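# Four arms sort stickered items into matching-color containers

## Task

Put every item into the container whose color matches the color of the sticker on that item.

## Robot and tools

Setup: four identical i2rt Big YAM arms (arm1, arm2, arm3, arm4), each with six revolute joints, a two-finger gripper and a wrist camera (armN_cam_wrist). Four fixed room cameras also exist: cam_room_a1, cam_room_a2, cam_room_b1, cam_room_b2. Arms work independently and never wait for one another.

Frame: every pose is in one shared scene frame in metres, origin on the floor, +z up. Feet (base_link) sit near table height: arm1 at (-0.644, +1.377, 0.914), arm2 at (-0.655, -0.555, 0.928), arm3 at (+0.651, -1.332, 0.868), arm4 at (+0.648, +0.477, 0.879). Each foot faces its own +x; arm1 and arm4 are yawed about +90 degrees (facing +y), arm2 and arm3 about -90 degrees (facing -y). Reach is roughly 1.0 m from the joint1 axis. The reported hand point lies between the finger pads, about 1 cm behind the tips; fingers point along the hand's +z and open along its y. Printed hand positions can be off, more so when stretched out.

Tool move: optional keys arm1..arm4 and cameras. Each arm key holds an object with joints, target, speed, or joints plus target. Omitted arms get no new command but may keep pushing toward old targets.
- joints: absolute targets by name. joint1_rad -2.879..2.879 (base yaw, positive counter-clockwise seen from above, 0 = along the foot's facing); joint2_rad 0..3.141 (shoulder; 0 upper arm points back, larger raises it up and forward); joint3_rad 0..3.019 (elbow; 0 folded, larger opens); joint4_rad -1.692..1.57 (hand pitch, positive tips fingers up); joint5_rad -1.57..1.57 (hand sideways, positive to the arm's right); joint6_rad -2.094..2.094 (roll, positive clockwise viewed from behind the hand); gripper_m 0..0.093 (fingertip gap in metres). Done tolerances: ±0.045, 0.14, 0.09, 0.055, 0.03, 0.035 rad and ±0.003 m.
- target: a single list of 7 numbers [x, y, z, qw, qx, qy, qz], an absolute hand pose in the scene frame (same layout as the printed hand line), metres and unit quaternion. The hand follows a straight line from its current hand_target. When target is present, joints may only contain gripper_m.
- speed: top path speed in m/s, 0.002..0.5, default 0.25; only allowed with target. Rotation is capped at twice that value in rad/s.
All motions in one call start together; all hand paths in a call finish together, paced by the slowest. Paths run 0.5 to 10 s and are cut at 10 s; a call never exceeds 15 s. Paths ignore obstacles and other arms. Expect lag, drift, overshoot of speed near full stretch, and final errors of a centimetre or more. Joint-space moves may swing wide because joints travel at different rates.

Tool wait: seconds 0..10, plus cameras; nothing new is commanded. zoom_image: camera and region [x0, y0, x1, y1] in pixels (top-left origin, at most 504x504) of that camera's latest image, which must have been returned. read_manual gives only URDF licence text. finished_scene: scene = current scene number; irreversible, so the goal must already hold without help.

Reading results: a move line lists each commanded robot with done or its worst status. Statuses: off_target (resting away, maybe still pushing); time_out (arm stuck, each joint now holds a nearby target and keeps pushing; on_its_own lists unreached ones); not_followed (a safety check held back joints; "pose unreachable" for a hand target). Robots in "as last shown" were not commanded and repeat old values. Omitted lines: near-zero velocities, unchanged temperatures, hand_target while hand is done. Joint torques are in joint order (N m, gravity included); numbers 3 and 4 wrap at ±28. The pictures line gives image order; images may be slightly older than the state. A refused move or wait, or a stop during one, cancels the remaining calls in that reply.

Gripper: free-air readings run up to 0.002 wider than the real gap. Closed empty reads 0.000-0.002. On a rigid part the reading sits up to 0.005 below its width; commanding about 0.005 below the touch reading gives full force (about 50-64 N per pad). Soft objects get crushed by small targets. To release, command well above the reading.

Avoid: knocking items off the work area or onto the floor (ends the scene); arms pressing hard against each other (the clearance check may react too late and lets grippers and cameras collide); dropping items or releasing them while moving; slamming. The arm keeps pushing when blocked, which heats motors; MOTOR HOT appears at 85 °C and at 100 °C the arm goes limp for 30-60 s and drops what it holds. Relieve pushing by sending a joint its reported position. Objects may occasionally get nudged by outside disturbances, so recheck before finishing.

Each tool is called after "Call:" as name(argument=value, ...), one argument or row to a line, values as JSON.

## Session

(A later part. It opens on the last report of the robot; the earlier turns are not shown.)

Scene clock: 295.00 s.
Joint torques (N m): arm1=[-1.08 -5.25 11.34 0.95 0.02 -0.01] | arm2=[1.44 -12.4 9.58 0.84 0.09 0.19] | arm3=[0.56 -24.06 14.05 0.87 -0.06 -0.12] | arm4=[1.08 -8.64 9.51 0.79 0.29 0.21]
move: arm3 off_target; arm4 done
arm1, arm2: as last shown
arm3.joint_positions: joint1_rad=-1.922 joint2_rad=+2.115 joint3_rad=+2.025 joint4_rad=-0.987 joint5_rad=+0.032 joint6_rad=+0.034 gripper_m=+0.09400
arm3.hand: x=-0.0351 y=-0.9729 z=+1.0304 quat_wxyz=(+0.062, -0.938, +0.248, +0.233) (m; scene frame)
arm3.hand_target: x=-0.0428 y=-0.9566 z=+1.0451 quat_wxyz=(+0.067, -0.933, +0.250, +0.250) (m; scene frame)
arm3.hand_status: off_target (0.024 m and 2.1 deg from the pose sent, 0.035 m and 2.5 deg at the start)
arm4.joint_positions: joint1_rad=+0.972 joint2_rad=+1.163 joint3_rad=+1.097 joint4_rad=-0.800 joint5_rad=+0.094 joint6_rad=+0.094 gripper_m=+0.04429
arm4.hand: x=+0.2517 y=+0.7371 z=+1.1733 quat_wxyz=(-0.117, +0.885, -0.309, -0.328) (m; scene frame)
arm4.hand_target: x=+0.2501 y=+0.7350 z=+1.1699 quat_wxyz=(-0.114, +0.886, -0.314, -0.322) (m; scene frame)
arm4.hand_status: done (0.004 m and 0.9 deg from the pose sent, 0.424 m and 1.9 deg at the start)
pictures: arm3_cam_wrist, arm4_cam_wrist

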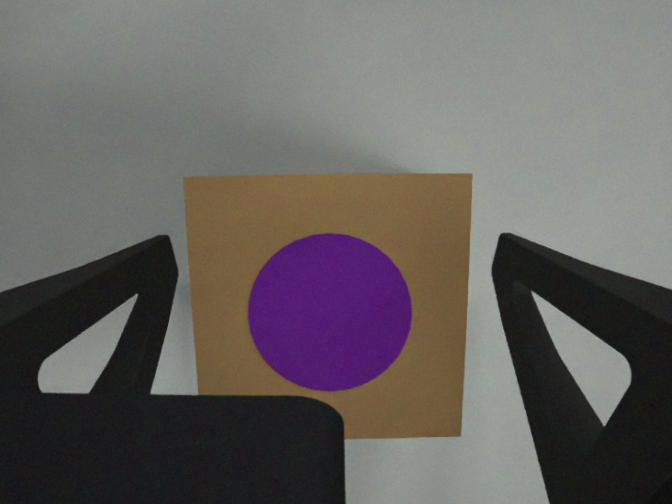

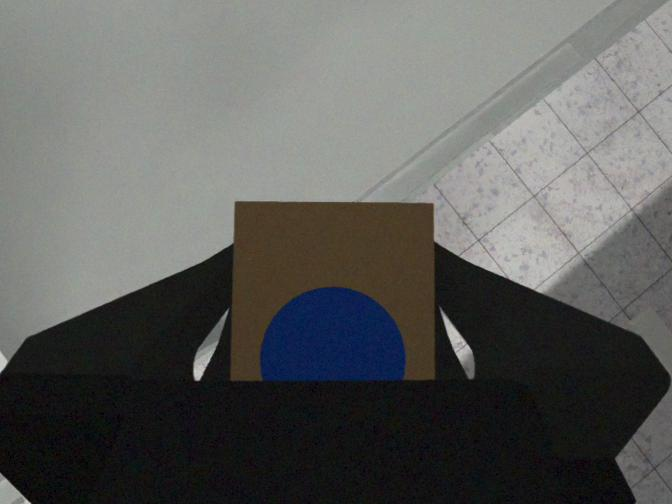

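Call:
move(
  arm3={"joints":{"gripper_m":0.042}},
  arm4={"joints":{"joint1_rad":-1.918,"joint2_rad":0.9,"joint3_rad":1.3,"joint4_rad":-1.3,"joint5_rad":0,"joint6_rad":0}},
  cameras=["arm4_cam_wrist","arm3_cam_wrist"],
)

Scene clock: 300.03 s.
Joint torques (N m): arm1=[-1.61 -5.13 11.34 1.01 0.04 0.07] | arm2=[1.55 -12.4 9.62 0.87 0.09 0.2] | arm3=[0.44 -23.94 14.04 0.88 -0.01 -0.12] | arm4=[0.5 -5.71 9.77 0.69 0.07 -0.11]
move: arm3 off_target; arm4 done
arm1, arm2: as last shown
arm3.joint_positions: joint1_rad=-1.922 joint2_rad=+2.115 joint3_rad=+2.025 joint4_rad=-0.987 joint5_rad=+0.031 joint6_rad=+0.034 gripper_m=+0.05302
arm3.joint_status: gripper_m off_target (ended at +0.05304, target +0.04200)
arm3.hand: x=-0.0351 y=-0.9728 z=+1.0304 quat_wxyz=(+0.061, -0.938, +0.248, +0.233) (m; scene frame)
arm4.joint_positions: joint1_rad=-1.917 joint2_rad=+0.911 joint3_rad=+1.285 joint4_rad=-1.290 joint5_rad=+0.001 joint6_rad=+0.014 gripper_m=+0.04427
arm4.joint_status: all done
arm4.hand: x=+0.9837 y=+0.3786 z=+1.2936 quat_wxyz=(-0.316, -0.143, -0.937, +0.046) (m; scene frame)
pictures: arm3_cam_wrist, arm4_cam_wrist

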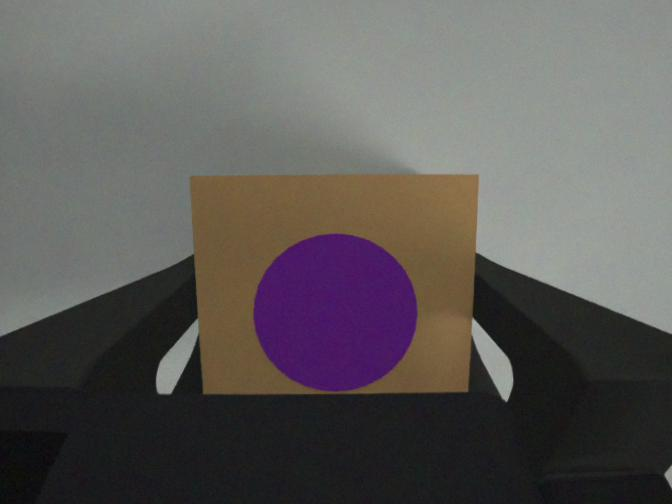

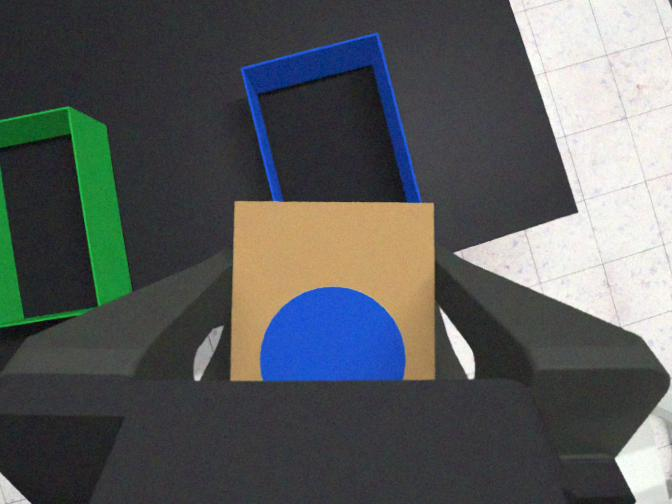

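Call:
move(
  arm3={"target":[0.25,-1.11,1.2,0.0670,-0.9330,0.2500,0.2500],"speed":0.25},
  arm4={"target":[1.13,0.335,0.88,0.3412,0.0656,0.9374,-0.0239],"speed":0.25},
  cameras=["arm4_cam_wrist","arm3_cam_wrist"],
)

Scene clock: 312.67 s.
Joint torques (N m): arm1=[-1.49 -5.89 11.33 1.11 0.04 0.06] | arm2=[1.32 -12.57 9.61 0.85 0.08 0.19] | arm3=[0.56 -9.93 9.13 0.76 0 -0.1] | arm4=[0.21 -13.86 6.65 1.68 -0.12 -0.11]
move: arm3 done; arm4 off_target
arm1.joint_positions: joint1_rad=-2.300 joint2_rad=+1.153 joint3_rad=+0.912 joint4_rad=-0.689 joint5_rad=-0.011 joint6_rad=-0.003 gripper_m=+0.09297
arm1.hand: x=-0.2853 y=+1.1030 z=+1.1238 quat_wxyz=(-0.292, -0.304, -0.901, +0.099) (m; scene frame)
arm2: as last shown
arm3.joint_positions: joint1_rad=-1.922 joint2_rad=+1.205 joint3_rad=+1.315 joint4_rad=-1.138 joint5_rad=+0.031 joint6_rad=+0.034 gripper_m=+0.05302
arm3.hand: x=+0.2468 y=-1.1144 z=+1.2038 quat_wxyz=(+0.066, -0.932, +0.247, +0.256) (m; scene frame)
arm3.hand_target: x=+0.2501 y=-1.1101 z=+1.1999 quat_wxyz=(+0.067, -0.933, +0.250, +0.250) (m; scene frame)
arm3.hand_status: done (0.007 m and 0.8 deg from the pose sent, 0.359 m and 2.2 deg at the start)
arm4.joint_positions: joint1_rad=-1.948 joint2_rad=+1.665 joint3_rad=+0.693 joint4_rad=+0.052 joint5_rad=-0.120 joint6_rad=-0.128 gripper_m=+0.04427
arm4.hand: x=+1.1180 y=+0.3422 z=+0.8684 quat_wxyz=(-0.322, -0.071, -0.944, +0.017) (m; scene frame)
arm4.hand_target: x=+1.1296 y=+0.3350 z=+0.8803 quat_wxyz=(-0.341, -0.066, -0.937, +0.024) (m; scene frame)
arm4.hand_status: off_target (0.018 m and 2.5 deg from the pose sent, 0.441 m and 9.6 deg at the start)
pictures: arm3_cam_wrist, arm4_cam_wrist

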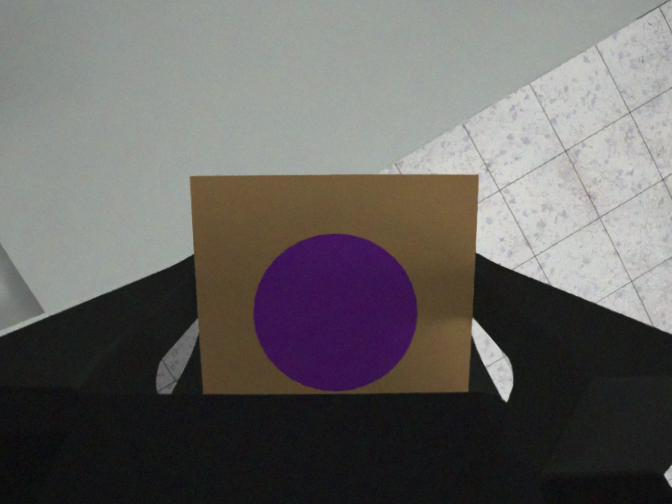

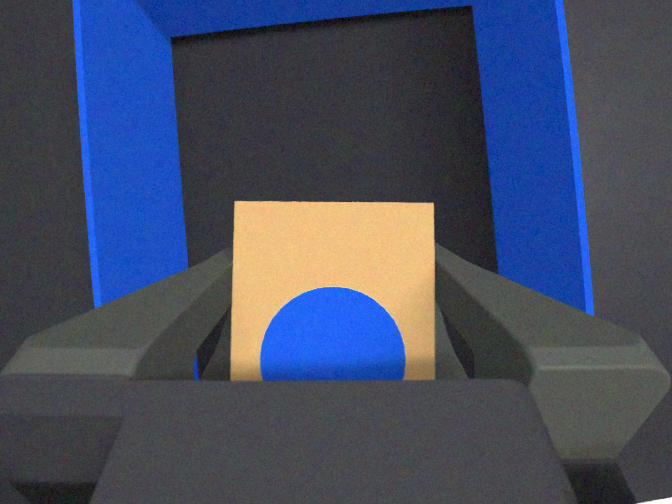

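Call:
move(
  arm3={"joints":{"joint1_rad":1.794,"joint2_rad":0.9,"joint3_rad":1.3,"joint4_rad":-1.45,"joint5_rad":0,"joint6_rad":0}},
  arm4={"target":[1.133,0.334,0.762,0.3412,0.0656,0.9374,-0.0239],"speed":0.15},
  cameras=["arm3_cam_wrist"],
)

Call:
move(
  arm4={"target":[1.133,0.334,0.738,0.3412,0.0656,0.9374,-0.0239],"speed":0.08},
  cameras=["arm3_cam_wrist","arm4_cam_wrist"],
)

Scene clock: 324.10 s.
Joint torques (N m): arm1=[-0.15 -5.19 11.47 1.07 0.07 0.02] | arm2=[1.49 -12.34 9.62 0.88 0.09 0.19] | arm3=[1.79 -5.6 9.52 0.76 0.08 -0.11] | arm4=[0.21 -14.56 4.46 1.62 -0.1 -0.09]
Motor temperatures (°C): arm1=[20 25 36 23 21 21 22] | arm2=[23 26 33 22 22 20 23] | arm3=[24 25 33 23 24 23 24] | arm4=[22 24 36 22 24 21 26]
Heat: arm1: hottest joint3_rad 36 °C; arm2: hottest joint3_rad 33 °C; arm3: hottest joint3_rad 33 °C; arm4: hottest joint3_rad 36 °C.
move: arm3 done; arm4 off_target
arm1, arm2: as last shown
arm3.joint_positions: joint1_rad=+1.785 joint2_rad=+0.912 joint3_rad=+1.293 joint4_rad=-1.444 joint5_rad=-0.001 joint6_rad=+0.007 gripper_m=+0.05300
arm3.joint_status: all done
arm3.hand: x=+0.9670 y=-1.2969 z=+1.2658 quat_wxyz=(-0.251, +0.044, -0.967, -0.006) (m; scene frame)
arm4.joint_positions: joint1_rad=-1.948 joint2_rad=+2.016 joint3_rad=+0.697 joint4_rad=+0.407 joint5_rad=-0.120 joint6_rad=-0.128 gripper_m=+0.04427
arm4.hand: x=+1.1192 y=+0.3412 z=+0.7565 quat_wxyz=(-0.325, -0.071, -0.943, +0.018) (m; scene frame)
arm4.hand_target: x=+1.1326 y=+0.3340 z=+0.7623 quat_wxyz=(-0.341, -0.066, -0.937, +0.024) (m; scene frame)
arm4.hand_status: off_target (0.016 m and 2.2 deg from the pose sent, 0.108 m and 2.5 deg at the start)
pictures: arm3_cam_wrist

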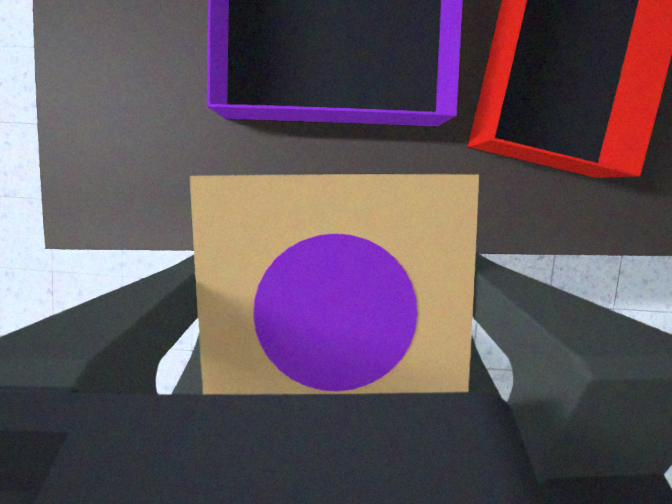

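Scene clock: 325.07 s.
Joint torques (N m): arm1=[-0.15 -4.89 11.58 0.94 0.05 0] | arm2=[1.44 -12.45 9.61 0.85 0.08 0.2] | arm3=[1.73 -5.6 9.54 0.7 0.08 -0.12] | arm4=[0.44 -14.1 3.86 1.65 -0.09 -0.08]
move: arm4 off_target
arm1, arm3: as last shown
arm2.joint_positions: joint1_rad=+0.884 joint2_rad=+1.366 joint3_rad=+1.095 joint4_rad=-0.974 joint5_rad=+0.003 joint6_rad=-0.009 gripper_m=+0.09293
arm2.hand: x=-0.2706 y=-0.8039 z=+1.1078 quat_wxyz=(-0.155, -0.274, -0.948, +0.046) (m; scene frame)
arm4.joint_positions: joint1_rad=-1.948 joint2_rad=+2.084 joint3_rad=+0.713 joint4_rad=+0.469 joint5_rad=-0.120 joint6_rad=-0.130 gripper_m=+0.04427
arm4.hand: x=+1.1228 y=+0.3399 z=+0.7379 quat_wxyz=(-0.330, -0.070, -0.941, +0.020) (m; scene frame)
arm4.hand_target: x=+1.1326 y=+0.3340 z=+0.7382 quat_wxyz=(-0.341, -0.066, -0.937, +0.024) (m; scene frame)
arm4.hand_status: off_target (0.012 m and 1.5 deg from the pose sent, 0.024 m and 2.2 deg at the start)
pictures: arm3_cam_wrist, arm4_cam_wrist

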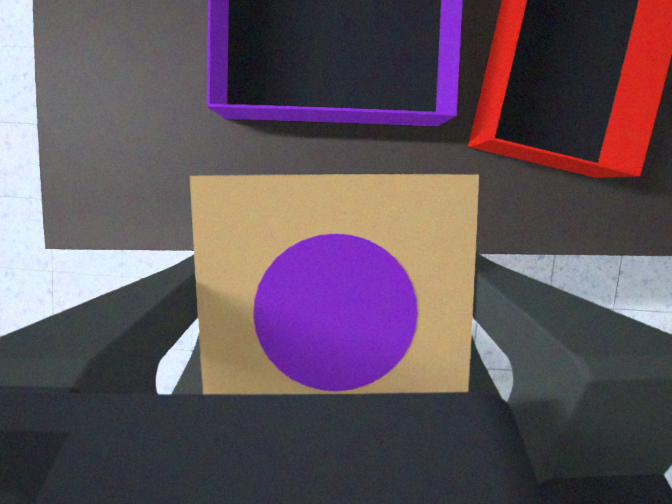

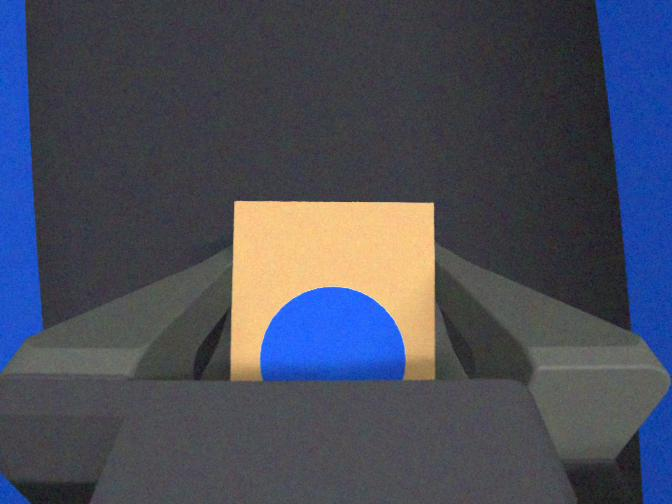

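Call:
move(
  arm3={"target":[1.195,-1.277,0.92,0.2586,-0.0421,0.9650,0.0113],"speed":0.2},
  arm4={"target":[1.133,0.334,0.728,0.3412,0.0656,0.9374,-0.0239],"speed":0.08},
  cameras=["arm3_cam_wrist","arm4_cam_wrist"],
)

Scene clock: 337.83 s.
Joint torques (N m): arm1=[-0.79 -5.13 11.41 0.98 0.06 0.04] | arm2=[1.44 -12.45 9.62 0.88 0.09 0.19] | arm3=[1.49 -16.26 10.36 1.57 -0.07 0.01] | arm4=[0.56 -13.51 3.82 1.48 -0.11 -0.07]
move: arm3 off_target; arm4 off_target
arm1, arm2: as last shown
arm3.joint_positions: joint1_rad=+1.785 joint2_rad=+1.668 joint3_rad=+0.952 joint4_rad=-0.397 joint5_rad=-0.005 joint6_rad=+0.008 gripper_m=+0.05300
arm3.hand: x=+1.1718 y=-1.2822 z=+0.8972 quat_wxyz=(-0.227, +0.044, -0.973, -0.007) (m; scene frame)
arm3.hand_target: x=+1.1937 y=-1.2772 z=+0.9208 quat_wxyz=(-0.259, +0.042, -0.965, -0.011) (m; scene frame)
arm3.hand_status: off_target (0.033 m and 3.8 deg from the pose sent, 0.415 m and 1.1 deg at the start)
arm4.joint_positions: joint1_rad=-1.948 joint2_rad=+2.100 joint3_rad=+0.722 joint4_rad=+0.499 joint5_rad=-0.120 joint6_rad=-0.130 gripper_m=+0.04427
arm4.hand: x=+1.1286 y=+0.3380 z=+0.7368 quat_wxyz=(-0.340, -0.069, -0.938, +0.022) (m; scene frame)
arm4.hand_target: x=+1.1325 y=+0.3341 z=+0.7281 quat_wxyz=(-0.341, -0.066, -0.937, +0.024) (m; scene frame)
arm4.hand_status: off_target (0.011 m and 0.4 deg from the pose sent, 0.015 m and 1.5 deg at the start)
pictures: arm3_cam_wrist, arm4_cam_wrist

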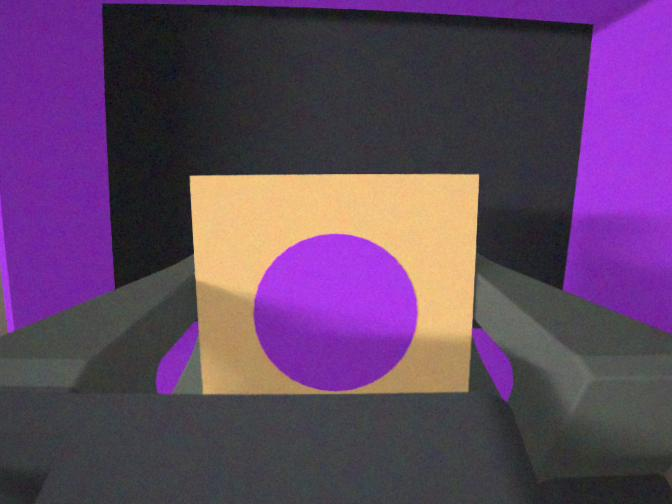

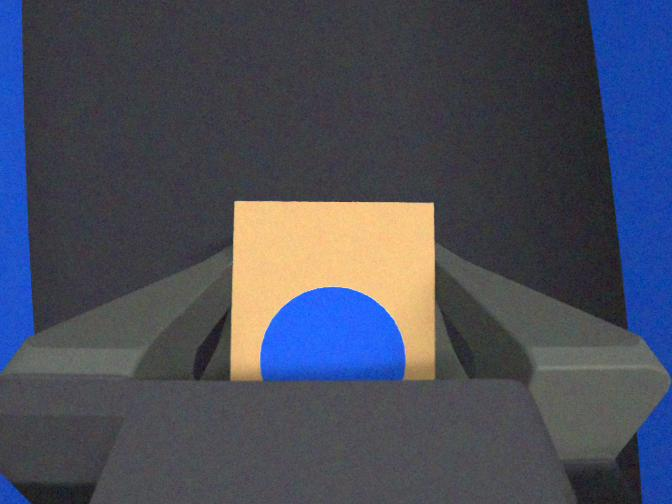

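Call:
move(
  arm3={"target":[1.2,-1.279,0.845,0.2586,-0.0421,0.9650,0.0113],"speed":0.12},
  arm4={"target":[1.128,0.335,0.735,0.3412,0.0656,0.9374,-0.0239],"speed":0.08},
  cameras=[],
)

Call:
move(
  arm3={"target":[1.2,-1.279,0.82,0.2586,-0.0421,0.9650,0.0113],"speed":0.08},
  arm4={"joints":{"gripper_m":0.093}},
  cameras=["arm3_cam_wrist","arm4_cam_wrist"],
)

Scene clock: 344.10 s.
Joint torques (N m): arm1=[-1.73 -5.3 11.55 0.8 0.02 0.03] | arm2=[1.49 -12.45 9.62 0.85 0.09 0.19] | arm3=[1.14 -16.56 6.43 1.69 -0.08 0.01] | arm4=[0.26 -14.92 2.62 1.18 -0.14 -0.08]
move: arm3 done; arm4 done
arm1, arm2: as last shown
arm3.joint_positions: joint1_rad=+1.785 joint2_rad=+1.817 joint3_rad=+0.952 joint4_rad=-0.200 joint5_rad=-0.006 joint6_rad=+0.008 gripper_m=+0.05300
arm3.hand: x=+1.1956 y=-1.2805 z=+0.8428 quat_wxyz=(-0.250, +0.044, -0.967, -0.009) (m; scene frame)
arm3.hand_target: x=+1.2000 y=-1.2791 z=+0.8451 quat_wxyz=(-0.259, +0.042, -0.965, -0.011) (m; scene frame)
arm3.hand_status: done (0.005 m and 1.1 deg from the pose sent, 0.059 m and 3.8 deg at the start)
arm4.joint_positions: joint1_rad=-1.948 joint2_rad=+2.100 joint3_rad=+0.722 joint4_rad=+0.499 joint5_rad=-0.120 joint6_rad=-0.130 gripper_m=+0.04427
arm4.hand: x=+1.1286 y=+0.3380 z=+0.7368 quat_wxyz=(-0.340, -0.069, -0.938, +0.022) (m; scene frame)
arm4.hand_target: x=+1.1278 y=+0.3350 z=+0.7349 quat_wxyz=(-0.341, -0.066, -0.937, +0.024) (m; scene frame)
arm4.hand_status: done (0.004 m and 0.4 deg from the pose sent, 0.004 m and 0.4 deg at the start)
pictures: none

Scene clock: 345.17 s.
Joint torques (N m): arm1=[-1.08 -5.01 11.41 0.99 0.02 0.03] | arm2=[1.55 -12.45 9.62 0.84 0.09 0.19] | arm3=[1.26 -16.5 5.7 1.72 -0.06 0] | arm4=[-0.15 -15.21 2.58 1.29 -0.02 -0.03]
move: arm3 done; arm4 done
arm1, arm2: as last shown
arm3.joint_positions: joint1_rad=+1.785 joint2_rad=+1.869 joint3_rad=+0.948 joint4_rad=-0.135 joint5_rad=-0.006 joint6_rad=+0.008 gripper_m=+0.05300
arm3.hand: x=+1.1990 y=-1.2805 z=+0.8221 quat_wxyz=(-0.255, +0.044, -0.966, -0.009) (m; scene frame)
arm3.hand_target: x=+1.1999 y=-1.2791 z=+0.8199 quat_wxyz=(-0.258, +0.042, -0.965, -0.011) (m; scene frame)
arm3.hand_status: done (0.003 m and 0.5 deg from the pose sent, 0.023 m and 1.1 deg at the start)
arm4.joint_positions: joint1_rad=-1.948 joint2_rad=+2.100 joint3_rad=+0.722 joint4_rad=+0.500 joint5_rad=-0.124 joint6_rad=-0.135 gripper_m=+0.09291
arm4.joint_status: all done
arm4.hand: x=+1.1290 y=+0.3385 z=+0.7371 quat_wxyz=(-0.341, -0.066, -0.938, +0.022) (m; scene frame)
pictures: arm3_cam_wrist, arm4_cam_wrist

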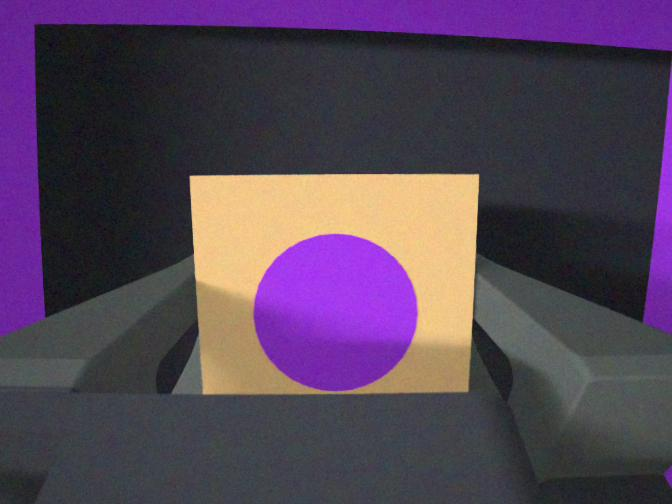

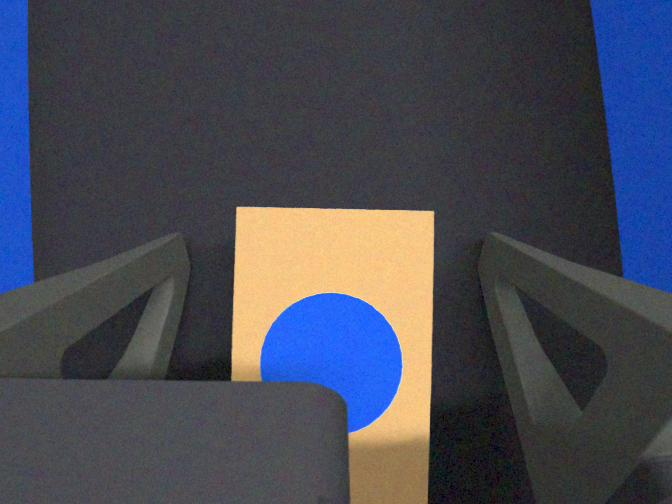

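Call:
move(
  arm3={"target":[1.199,-1.279,0.8,0.2586,-0.0421,0.9650,0.0113],"speed":0.08},
  arm4={"target":[1.04,0.347,0.95,0.3412,0.0656,0.9374,-0.0239],"speed":0.2},
  cameras=["arm4_cam_wrist"],
)

Call:
move(
  arm3={"target":[1.199,-1.279,0.786,0.2586,-0.0421,0.9650,0.0113],"speed":0.08},
  cameras=["arm3_cam_wrist"],
)

Scene clock: 350.37 s.
Joint torques (N m): arm1=[-0.79 -5.71 11.41 0.94 0.03 0.03] | arm2=[1.44 -12.34 9.59 0.85 0.08 0.18] | arm3=[1.2 -16.32 5.29 1.73 -0.03 0.01] | arm4=[0.38 -7.65 7.61 0.81 -0.14 -0.1]
move: arm3 done; arm4 done
arm1, arm2: as last shown
arm3.joint_positions: joint1_rad=+1.785 joint2_rad=+1.909 joint3_rad=+0.943 joint4_rad=-0.083 joint5_rad=-0.006 joint6_rad=+0.008 gripper_m=+0.05300
arm3.hand: x=+1.1999 y=-1.2806 z=+0.8050 quat_wxyz=(-0.258, +0.044, -0.965, -0.009) (m; scene frame)
arm3.hand_target: x=+1.1990 y=-1.2791 z=+0.8002 quat_wxyz=(-0.259, +0.042, -0.965, -0.011) (m; scene frame)
arm3.hand_status: done (0.005 m and 0.3 deg from the pose sent, 0.022 m and 0.5 deg at the start)
arm4.joint_positions: joint1_rad=-2.008 joint2_rad=+1.252 joint3_rad=+0.534 joint4_rad=-0.157 joint5_rad=-0.159 joint6_rad=-0.174 gripper_m=+0.09292
arm4.hand: x=+1.0405 y=+0.3493 z=+0.9511 quat_wxyz=(-0.346, -0.069, -0.935, +0.023) (m; scene frame)
arm4.hand_target: x=+1.0399 y=+0.3471 z=+0.9499 quat_wxyz=(-0.341, -0.066, -0.937, +0.024) (m; scene frame)
arm4.hand_status: done (0.003 m and 0.7 deg from the pose sent, 0.231 m and 0.2 deg at the start)
pictures: arm4_cam_wrist

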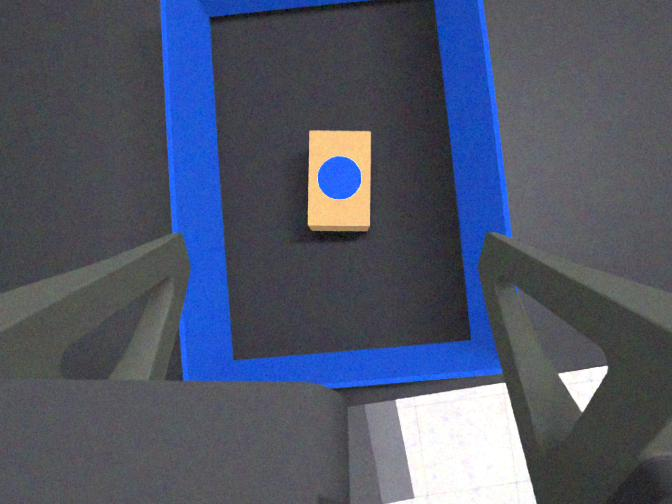

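Scene clock: 351.33 s.
Joint torques (N m): arm1=[-0.97 -5.25 11.44 0.92 0.07 0.05] | arm2=[1.49 -12.45 9.63 0.83 0.08 0.19] | arm3=[1.08 -16.73 5 1.72 -0.02 0.02] | arm4=[0.26 -7.41 7.62 0.69 -0.13 -0.13]
move: arm3 done
arm1, arm2, arm4: as last shown
arm3.joint_positions: joint1_rad=+1.785 joint2_rad=+1.946 joint3_rad=+0.943 joint4_rad=-0.048 joint5_rad=-0.006 joint6_rad=+0.008 gripper_m=+0.05300
arm3.hand: x=+1.2001 y=-1.2808 z=+0.7901 quat_wxyz=(-0.257, +0.044, -0.965, -0.009) (m; scene frame)
arm3.hand_target: x=+1.1991 y=-1.2791 z=+0.7862 quat_wxyz=(-0.259, +0.042, -0.965, -0.011) (m; scene frame)
arm3.hand_status: done (0.005 m and 0.3 deg from the pose sent, 0.019 m and 0.3 deg at the start)
pictures: arm3_cam_wrist

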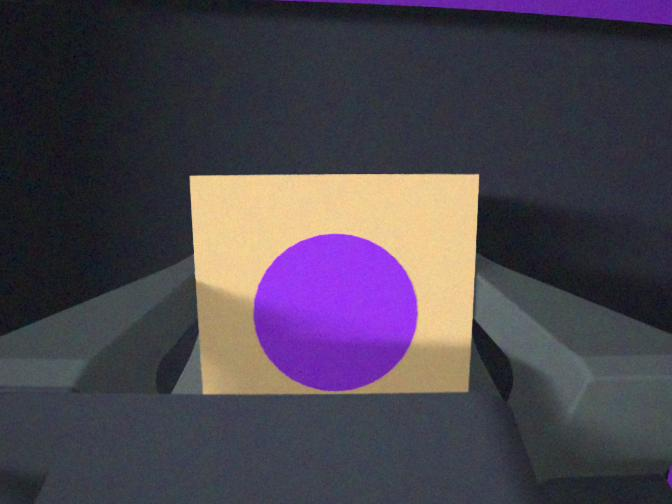

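Call:
move(
  arm3={"target":[1.193,-1.279,0.773,0.2586,-0.0421,0.9650,0.0113],"speed":0.08},
  cameras=[],
)

Call:
move(
  arm3={"target":[1.193,-1.279,0.761,0.2586,-0.0421,0.9650,0.0113],"speed":0.08},
  cameras=["arm3_cam_wrist","cam_room_a1"],
)

Call:
zoom_image(
  camera="cam_room_a1",
  region=[180, 270, 340, 390],
)

Scene clock: 358.17 s.
Joint torques (N m): arm1=[-1.14 -5.36 11.52 0.9 0.02 0.05] | arm2=[1.44 -12.45 9.61 0.87 0.09 0.19] | arm3=[1.38 -16.5 4.81 1.7 0.01 0.02] | arm4=[0.62 -7.47 7.5 0.68 -0.15 -0.07]
move: arm3 done
arm1.joint_positions: joint1_rad=-2.300 joint2_rad=+1.153 joint3_rad=+0.912 joint4_rad=-0.689 joint5_rad=-0.011 joint6_rad=-0.003 gripper_m=+0.09297
arm1.hand: x=-0.2853 y=+1.1030 z=+1.1238 quat_wxyz=(-0.292, -0.304, -0.901, +0.099) (m; scene frame)
arm2, arm4: as last shown
arm3.joint_positions: joint1_rad=+1.785 joint2_rad=+1.969 joint3_rad=+0.923 joint4_rad=-0.006 joint5_rad=-0.006 joint6_rad=+0.009 gripper_m=+0.05300
arm3.hand: x=+1.1933 y=-1.2816 z=+0.7766 quat_wxyz=(-0.256, +0.043, -0.966, -0.009) (m; scene frame)
arm3.hand_target: x=+1.1929 y=-1.2791 z=+0.7731 quat_wxyz=(-0.258, +0.042, -0.965, -0.011) (m; scene frame)
arm3.hand_status: done (0.004 m and 0.4 deg from the pose sent, 0.018 m and 0.4 deg at the start)
pictures: none

Scene clock: 359.13 s.
Joint torques (N m): arm1=[-0.91 -4.78 11.3 0.99 0.03 0.01] | arm2=[1.44 -12.34 9.62 0.83 0.09 0.19] | arm3=[1.44 -16.73 4.71 1.73 0.01 0.02] | arm4=[0.21 -7.71 7.54 0.66 -0.14 -0.11]
move: arm3 done
arm1, arm2, arm4: as last shown
arm3.joint_positions: joint1_rad=+1.785 joint2_rad=+2.000 joint3_rad=+0.923 joint4_rad=+0.023 joint5_rad=-0.006 joint6_rad=+0.009 gripper_m=+0.05300
arm3.hand: x=+1.1925 y=-1.2819 z=+0.7640 quat_wxyz=(-0.255, +0.043, -0.966, -0.009) (m; scene frame)
arm3.hand_target: x=+1.1929 y=-1.2791 z=+0.7611 quat_wxyz=(-0.259, +0.042, -0.965, -0.011) (m; scene frame)
arm3.hand_status: done (0.004 m and 0.5 deg from the pose sent, 0.016 m and 0.4 deg at the start)
pictures: arm3_cam_wrist, cam_room_a1

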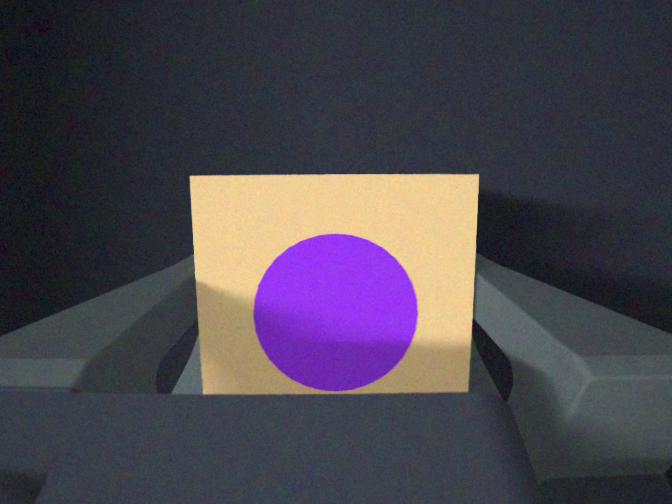

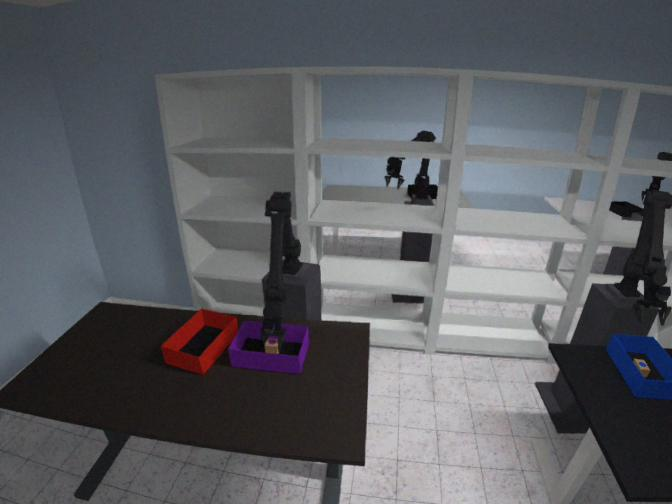

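Scaled by 3.150.

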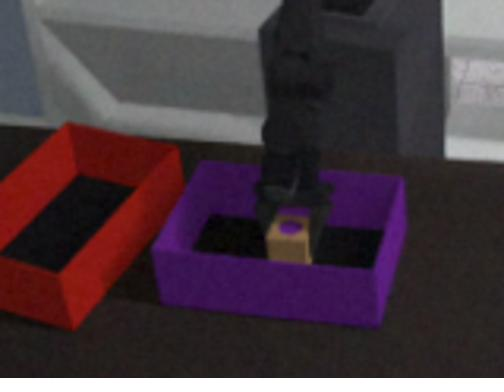

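Call:
move(
  arm3={"target":[1.193,-1.279,0.748,0.2586,-0.0421,0.9650,0.0113],"speed":0.08},
  cameras=[],
)

Call:
move(
  arm3={"target":[1.193,-1.279,0.736,0.2586,-0.0421,0.9650,0.0113],"speed":0.08},
  cameras=[],
)

Call:
move(
  arm3={"target":[1.193,-1.279,0.725,0.2586,-0.0421,0.9650,0.0113],"speed":0.08},
  cameras=["arm3_cam_wrist"],
)

Scene clock: 364.27 s.
Joint torques (N m): arm1=[-1.08 -6.07 11.37 0.88 0.04 0] | arm2=[1.32 -12.45 9.61 0.88 0.08 0.19] | arm3=[1.38 -16.44 4.74 1.59 0.02 0.01] | arm4=[0.03 -7.77 7.57 0.66 -0.13 -0.14]
move: arm3 done
arm1, arm4: as last shown
arm2.joint_positions: joint1_rad=+0.884 joint2_rad=+1.366 joint3_rad=+1.095 joint4_rad=-0.974 joint5_rad=+0.003 joint6_rad=-0.009 gripper_m=+0.09293
arm2.hand: x=-0.2706 y=-0.8039 z=+1.1078 quat_wxyz=(-0.155, -0.274, -0.948, +0.046) (m; scene frame)
arm3.joint_positions: joint1_rad=+1.785 joint2_rad=+2.030 joint3_rad=+0.923 joint4_rad=+0.056 joint5_rad=-0.006 joint6_rad=+0.010 gripper_m=+0.05300
arm3.hand: x=+1.1925 y=-1.2820 z=+0.7524 quat_wxyz=(-0.257, +0.043, -0.965, -0.009) (m; scene frame)
arm3.hand_target: x=+1.1929 y=-1.2791 z=+0.7480 quat_wxyz=(-0.258, +0.042, -0.965, -0.011) (m; scene frame)
arm3.hand_status: done (0.005 m and 0.3 deg from the pose sent, 0.016 m and 0.5 deg at the start)
pictures: none

Scene clock: 365.23 s.
Joint torques (N m): arm1=[-1.14 -6.01 11.26 1.01 0.02 0.03] | arm2=[1.44 -12.4 9.62 0.84 0.09 0.2] | arm3=[1.44 -14.56 4.94 1.47 0.03 0.02] | arm4=[0.03 -7.82 7.45 0.77 -0.15 -0.08]
move: arm3 off_target
arm1, arm2, arm4: as last shown
arm3.joint_positions: joint1_rad=+1.785 joint2_rad=+2.038 joint3_rad=+0.923 joint4_rad=+0.088 joint5_rad=-0.006 joint6_rad=+0.010 gripper_m=+0.05300
arm3.hand: x=+1.1972 y=-1.2816 z=+0.7523 quat_wxyz=(-0.269, +0.043, -0.962, -0.010) (m; scene frame)
arm3.hand_target: x=+1.1924 y=-1.2792 z=+0.7364 quat_wxyz=(-0.258, +0.042, -0.965, -0.011) (m; scene frame)
arm3.hand_status: off_target (0.017 m and 1.2 deg from the pose sent, 0.017 m and 0.3 deg at the start)
pictures: none

Scene clock: 366.20 s.
Joint torques (N m): arm1=[-0.91 -5.36 11.38 1.06 0.03 0.01] | arm2=[1.49 -12.45 9.61 0.85 0.09 0.19] | arm3=[1.61 -12.92 5.03 1.24 0.04 0.02] | arm4=[0.62 -7.88 7.66 0.79 -0.15 -0.1]
move: arm3 off_target
arm1, arm2, arm4: as last shown
arm3.joint_positions: joint1_rad=+1.785 joint2_rad=+2.045 joint3_rad=+0.923 joint4_rad=+0.119 joint5_rad=-0.006 joint6_rad=+0.010 gripper_m=+0.05300
arm3.hand: x=+1.2019 y=-1.2812 z=+0.7523 quat_wxyz=(-0.280, +0.042, -0.959, -0.011) (m; scene frame)
arm3.hand_target: x=+1.1917 y=-1.2793 z=+0.7263 quat_wxyz=(-0.259, +0.042, -0.965, -0.011) (m; scene frame)
arm3.hand_status: off_target (0.029 m and 2.5 deg from the pose sent, 0.028 m and 1.2 deg at the start)
pictures: arm3_cam_wrist

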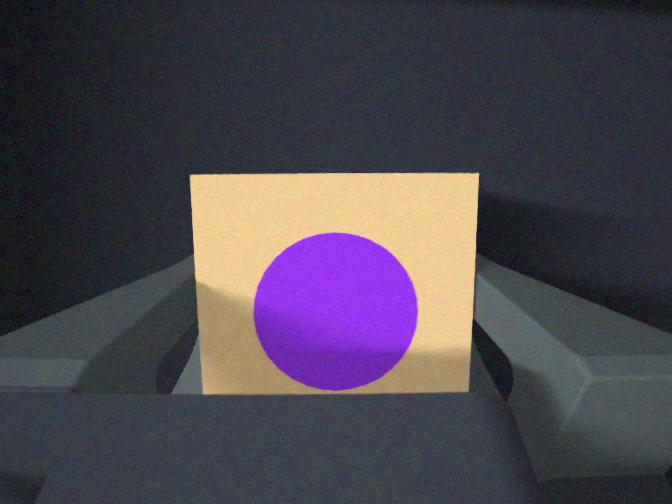

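Contact at 0.752. Ease and release.

Call:
move(
  arm3={"target":[1.195,-1.28,0.748,0.2586,-0.0421,0.9650,0.0113],"speed":0.08},
  cameras=[],
)

Call:
move(
  arm3={"joints":{"gripper_m":0.092}},
  cameras=["arm3_cam_wrist"],
)

Call:
move(
  arm3={"target":[1.10,-1.29,0.95,0.2586,-0.0421,0.9650,0.0113],"speed":0.2},
  cameras=["arm3_cam_wrist","cam_room_a1","cam_room_a2"],
)

Scene clock: 373.37 s.
Joint torques (N m): arm1=[-0.85 -5.54 11.38 0.92 -0.01 0.07] | arm2=[1.38 -12.4 9.62 0.85 0.08 0.2] | arm3=[1.32 -17.08 5.22 0.21 -0.01 -0.01] | arm4=[0.09 -8.06 7.56 0.59 -0.13 -0.1]
move: arm3 done
arm1, arm2, arm4: as last shown
arm3.joint_positions: joint1_rad=+1.785 joint2_rad=+2.038 joint3_rad=+0.923 joint4_rad=+0.087 joint5_rad=-0.006 joint6_rad=+0.011 gripper_m=+0.05300
arm3.hand: x=+1.1970 y=-1.2816 z=+0.7520 quat_wxyz=(-0.268, +0.042, -0.962, -0.010) (m; scene frame)
arm3.hand_target: x=+1.1949 y=-1.2801 z=+0.7480 quat_wxyz=(-0.259, +0.042, -0.965, -0.011) (m; scene frame)
arm3.hand_status: done (0.005 m and 1.1 deg from the pose sent, 0.008 m and 2.5 deg at the start)
pictures: none

Scene clock: 373.93 s.
Joint torques (N m): arm1=[-1.32 -5.25 11.37 1.06 -0.03 0.05] | arm2=[1.44 -12.4 9.63 0.87 0.08 0.19] | arm3=[1.26 -16.97 5.16 0.73 -0.02 0] | arm4=[0.21 -7.41 7.6 0.7 -0.14 -0.09]
move: arm3 done
arm1, arm2: as last shown
arm3.joint_positions: joint1_rad=+1.785 joint2_rad=+2.038 joint3_rad=+0.923 joint4_rad=+0.074 joint5_rad=-0.006 joint6_rad=+0.011 gripper_m=+0.09196
arm3.joint_status: all done
arm3.hand: x=+1.1942 y=-1.2819 z=+0.7503 quat_wxyz=(-0.262, +0.042, -0.964, -0.010) (m; scene frame)
arm4.joint_positions: joint1_rad=-2.008 joint2_rad=+1.252 joint3_rad=+0.534 joint4_rad=-0.157 joint5_rad=-0.159 joint6_rad=-0.174 gripper_m=+0.09292
arm4.hand: x=+1.0405 y=+0.3493 z=+0.9511 quat_wxyz=(-0.346, -0.069, -0.935, +0.023) (m; scene frame)
pictures: arm3_cam_wrist

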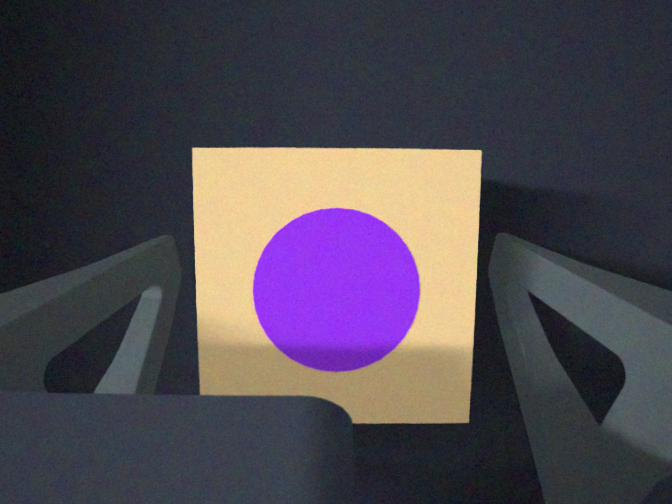

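Scene clock: 375.67 s.
Joint torques (N m): arm1=[-1.26 -5.71 11.41 0.94 0 0.01] | arm2=[1.49 -12.4 9.62 0.85 0.09 0.19] | arm3=[0.67 -10.29 7.5 0.73 -0.07 -0.09] | arm4=[0.79 -7.77 7.5 0.72 -0.14 -0.1]
move: arm3 done
arm1, arm2, arm4: as last shown
arm3.joint_positions: joint1_rad=+1.785 joint2_rad=+1.370 joint3_rad=+0.769 joint4_rad=-0.427 joint5_rad=-0.010 joint6_rad=+0.011 gripper_m=+0.09196
arm3.hand: x=+1.1035 y=-1.2869 z=+0.9560 quat_wxyz=(-0.268, +0.043, -0.962, -0.012) (m; scene frame)
arm3.hand_target: x=+1.1000 y=-1.2901 z=+0.9501 quat_wxyz=(-0.259, +0.042, -0.965, -0.011) (m; scene frame)
arm3.hand_status: done (0.008 m and 1.1 deg from the pose sent, 0.221 m and 0.4 deg at the start)
pictures: arm3_cam_wrist, cam_room_a1, cam_room_a2

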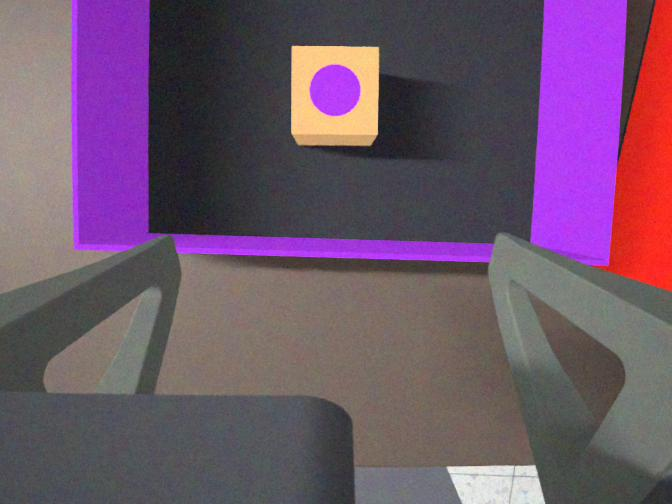

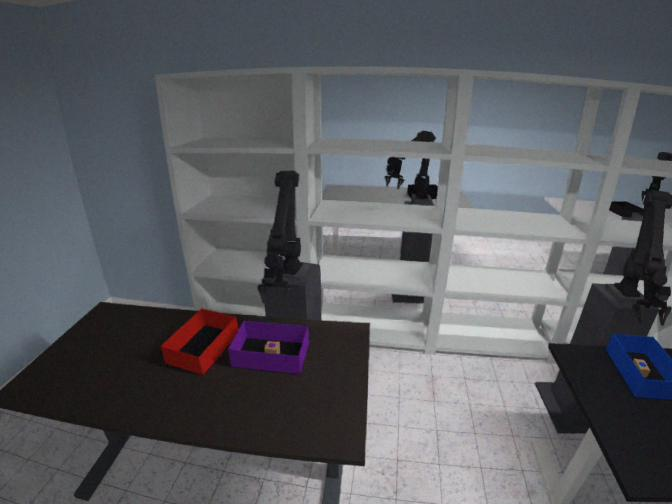

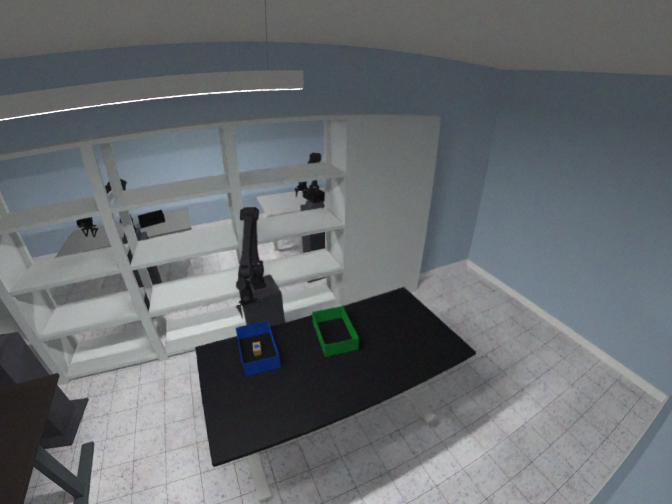

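Call:
finished_scene(
  scene=2,
)

The scene is finished: the task was done.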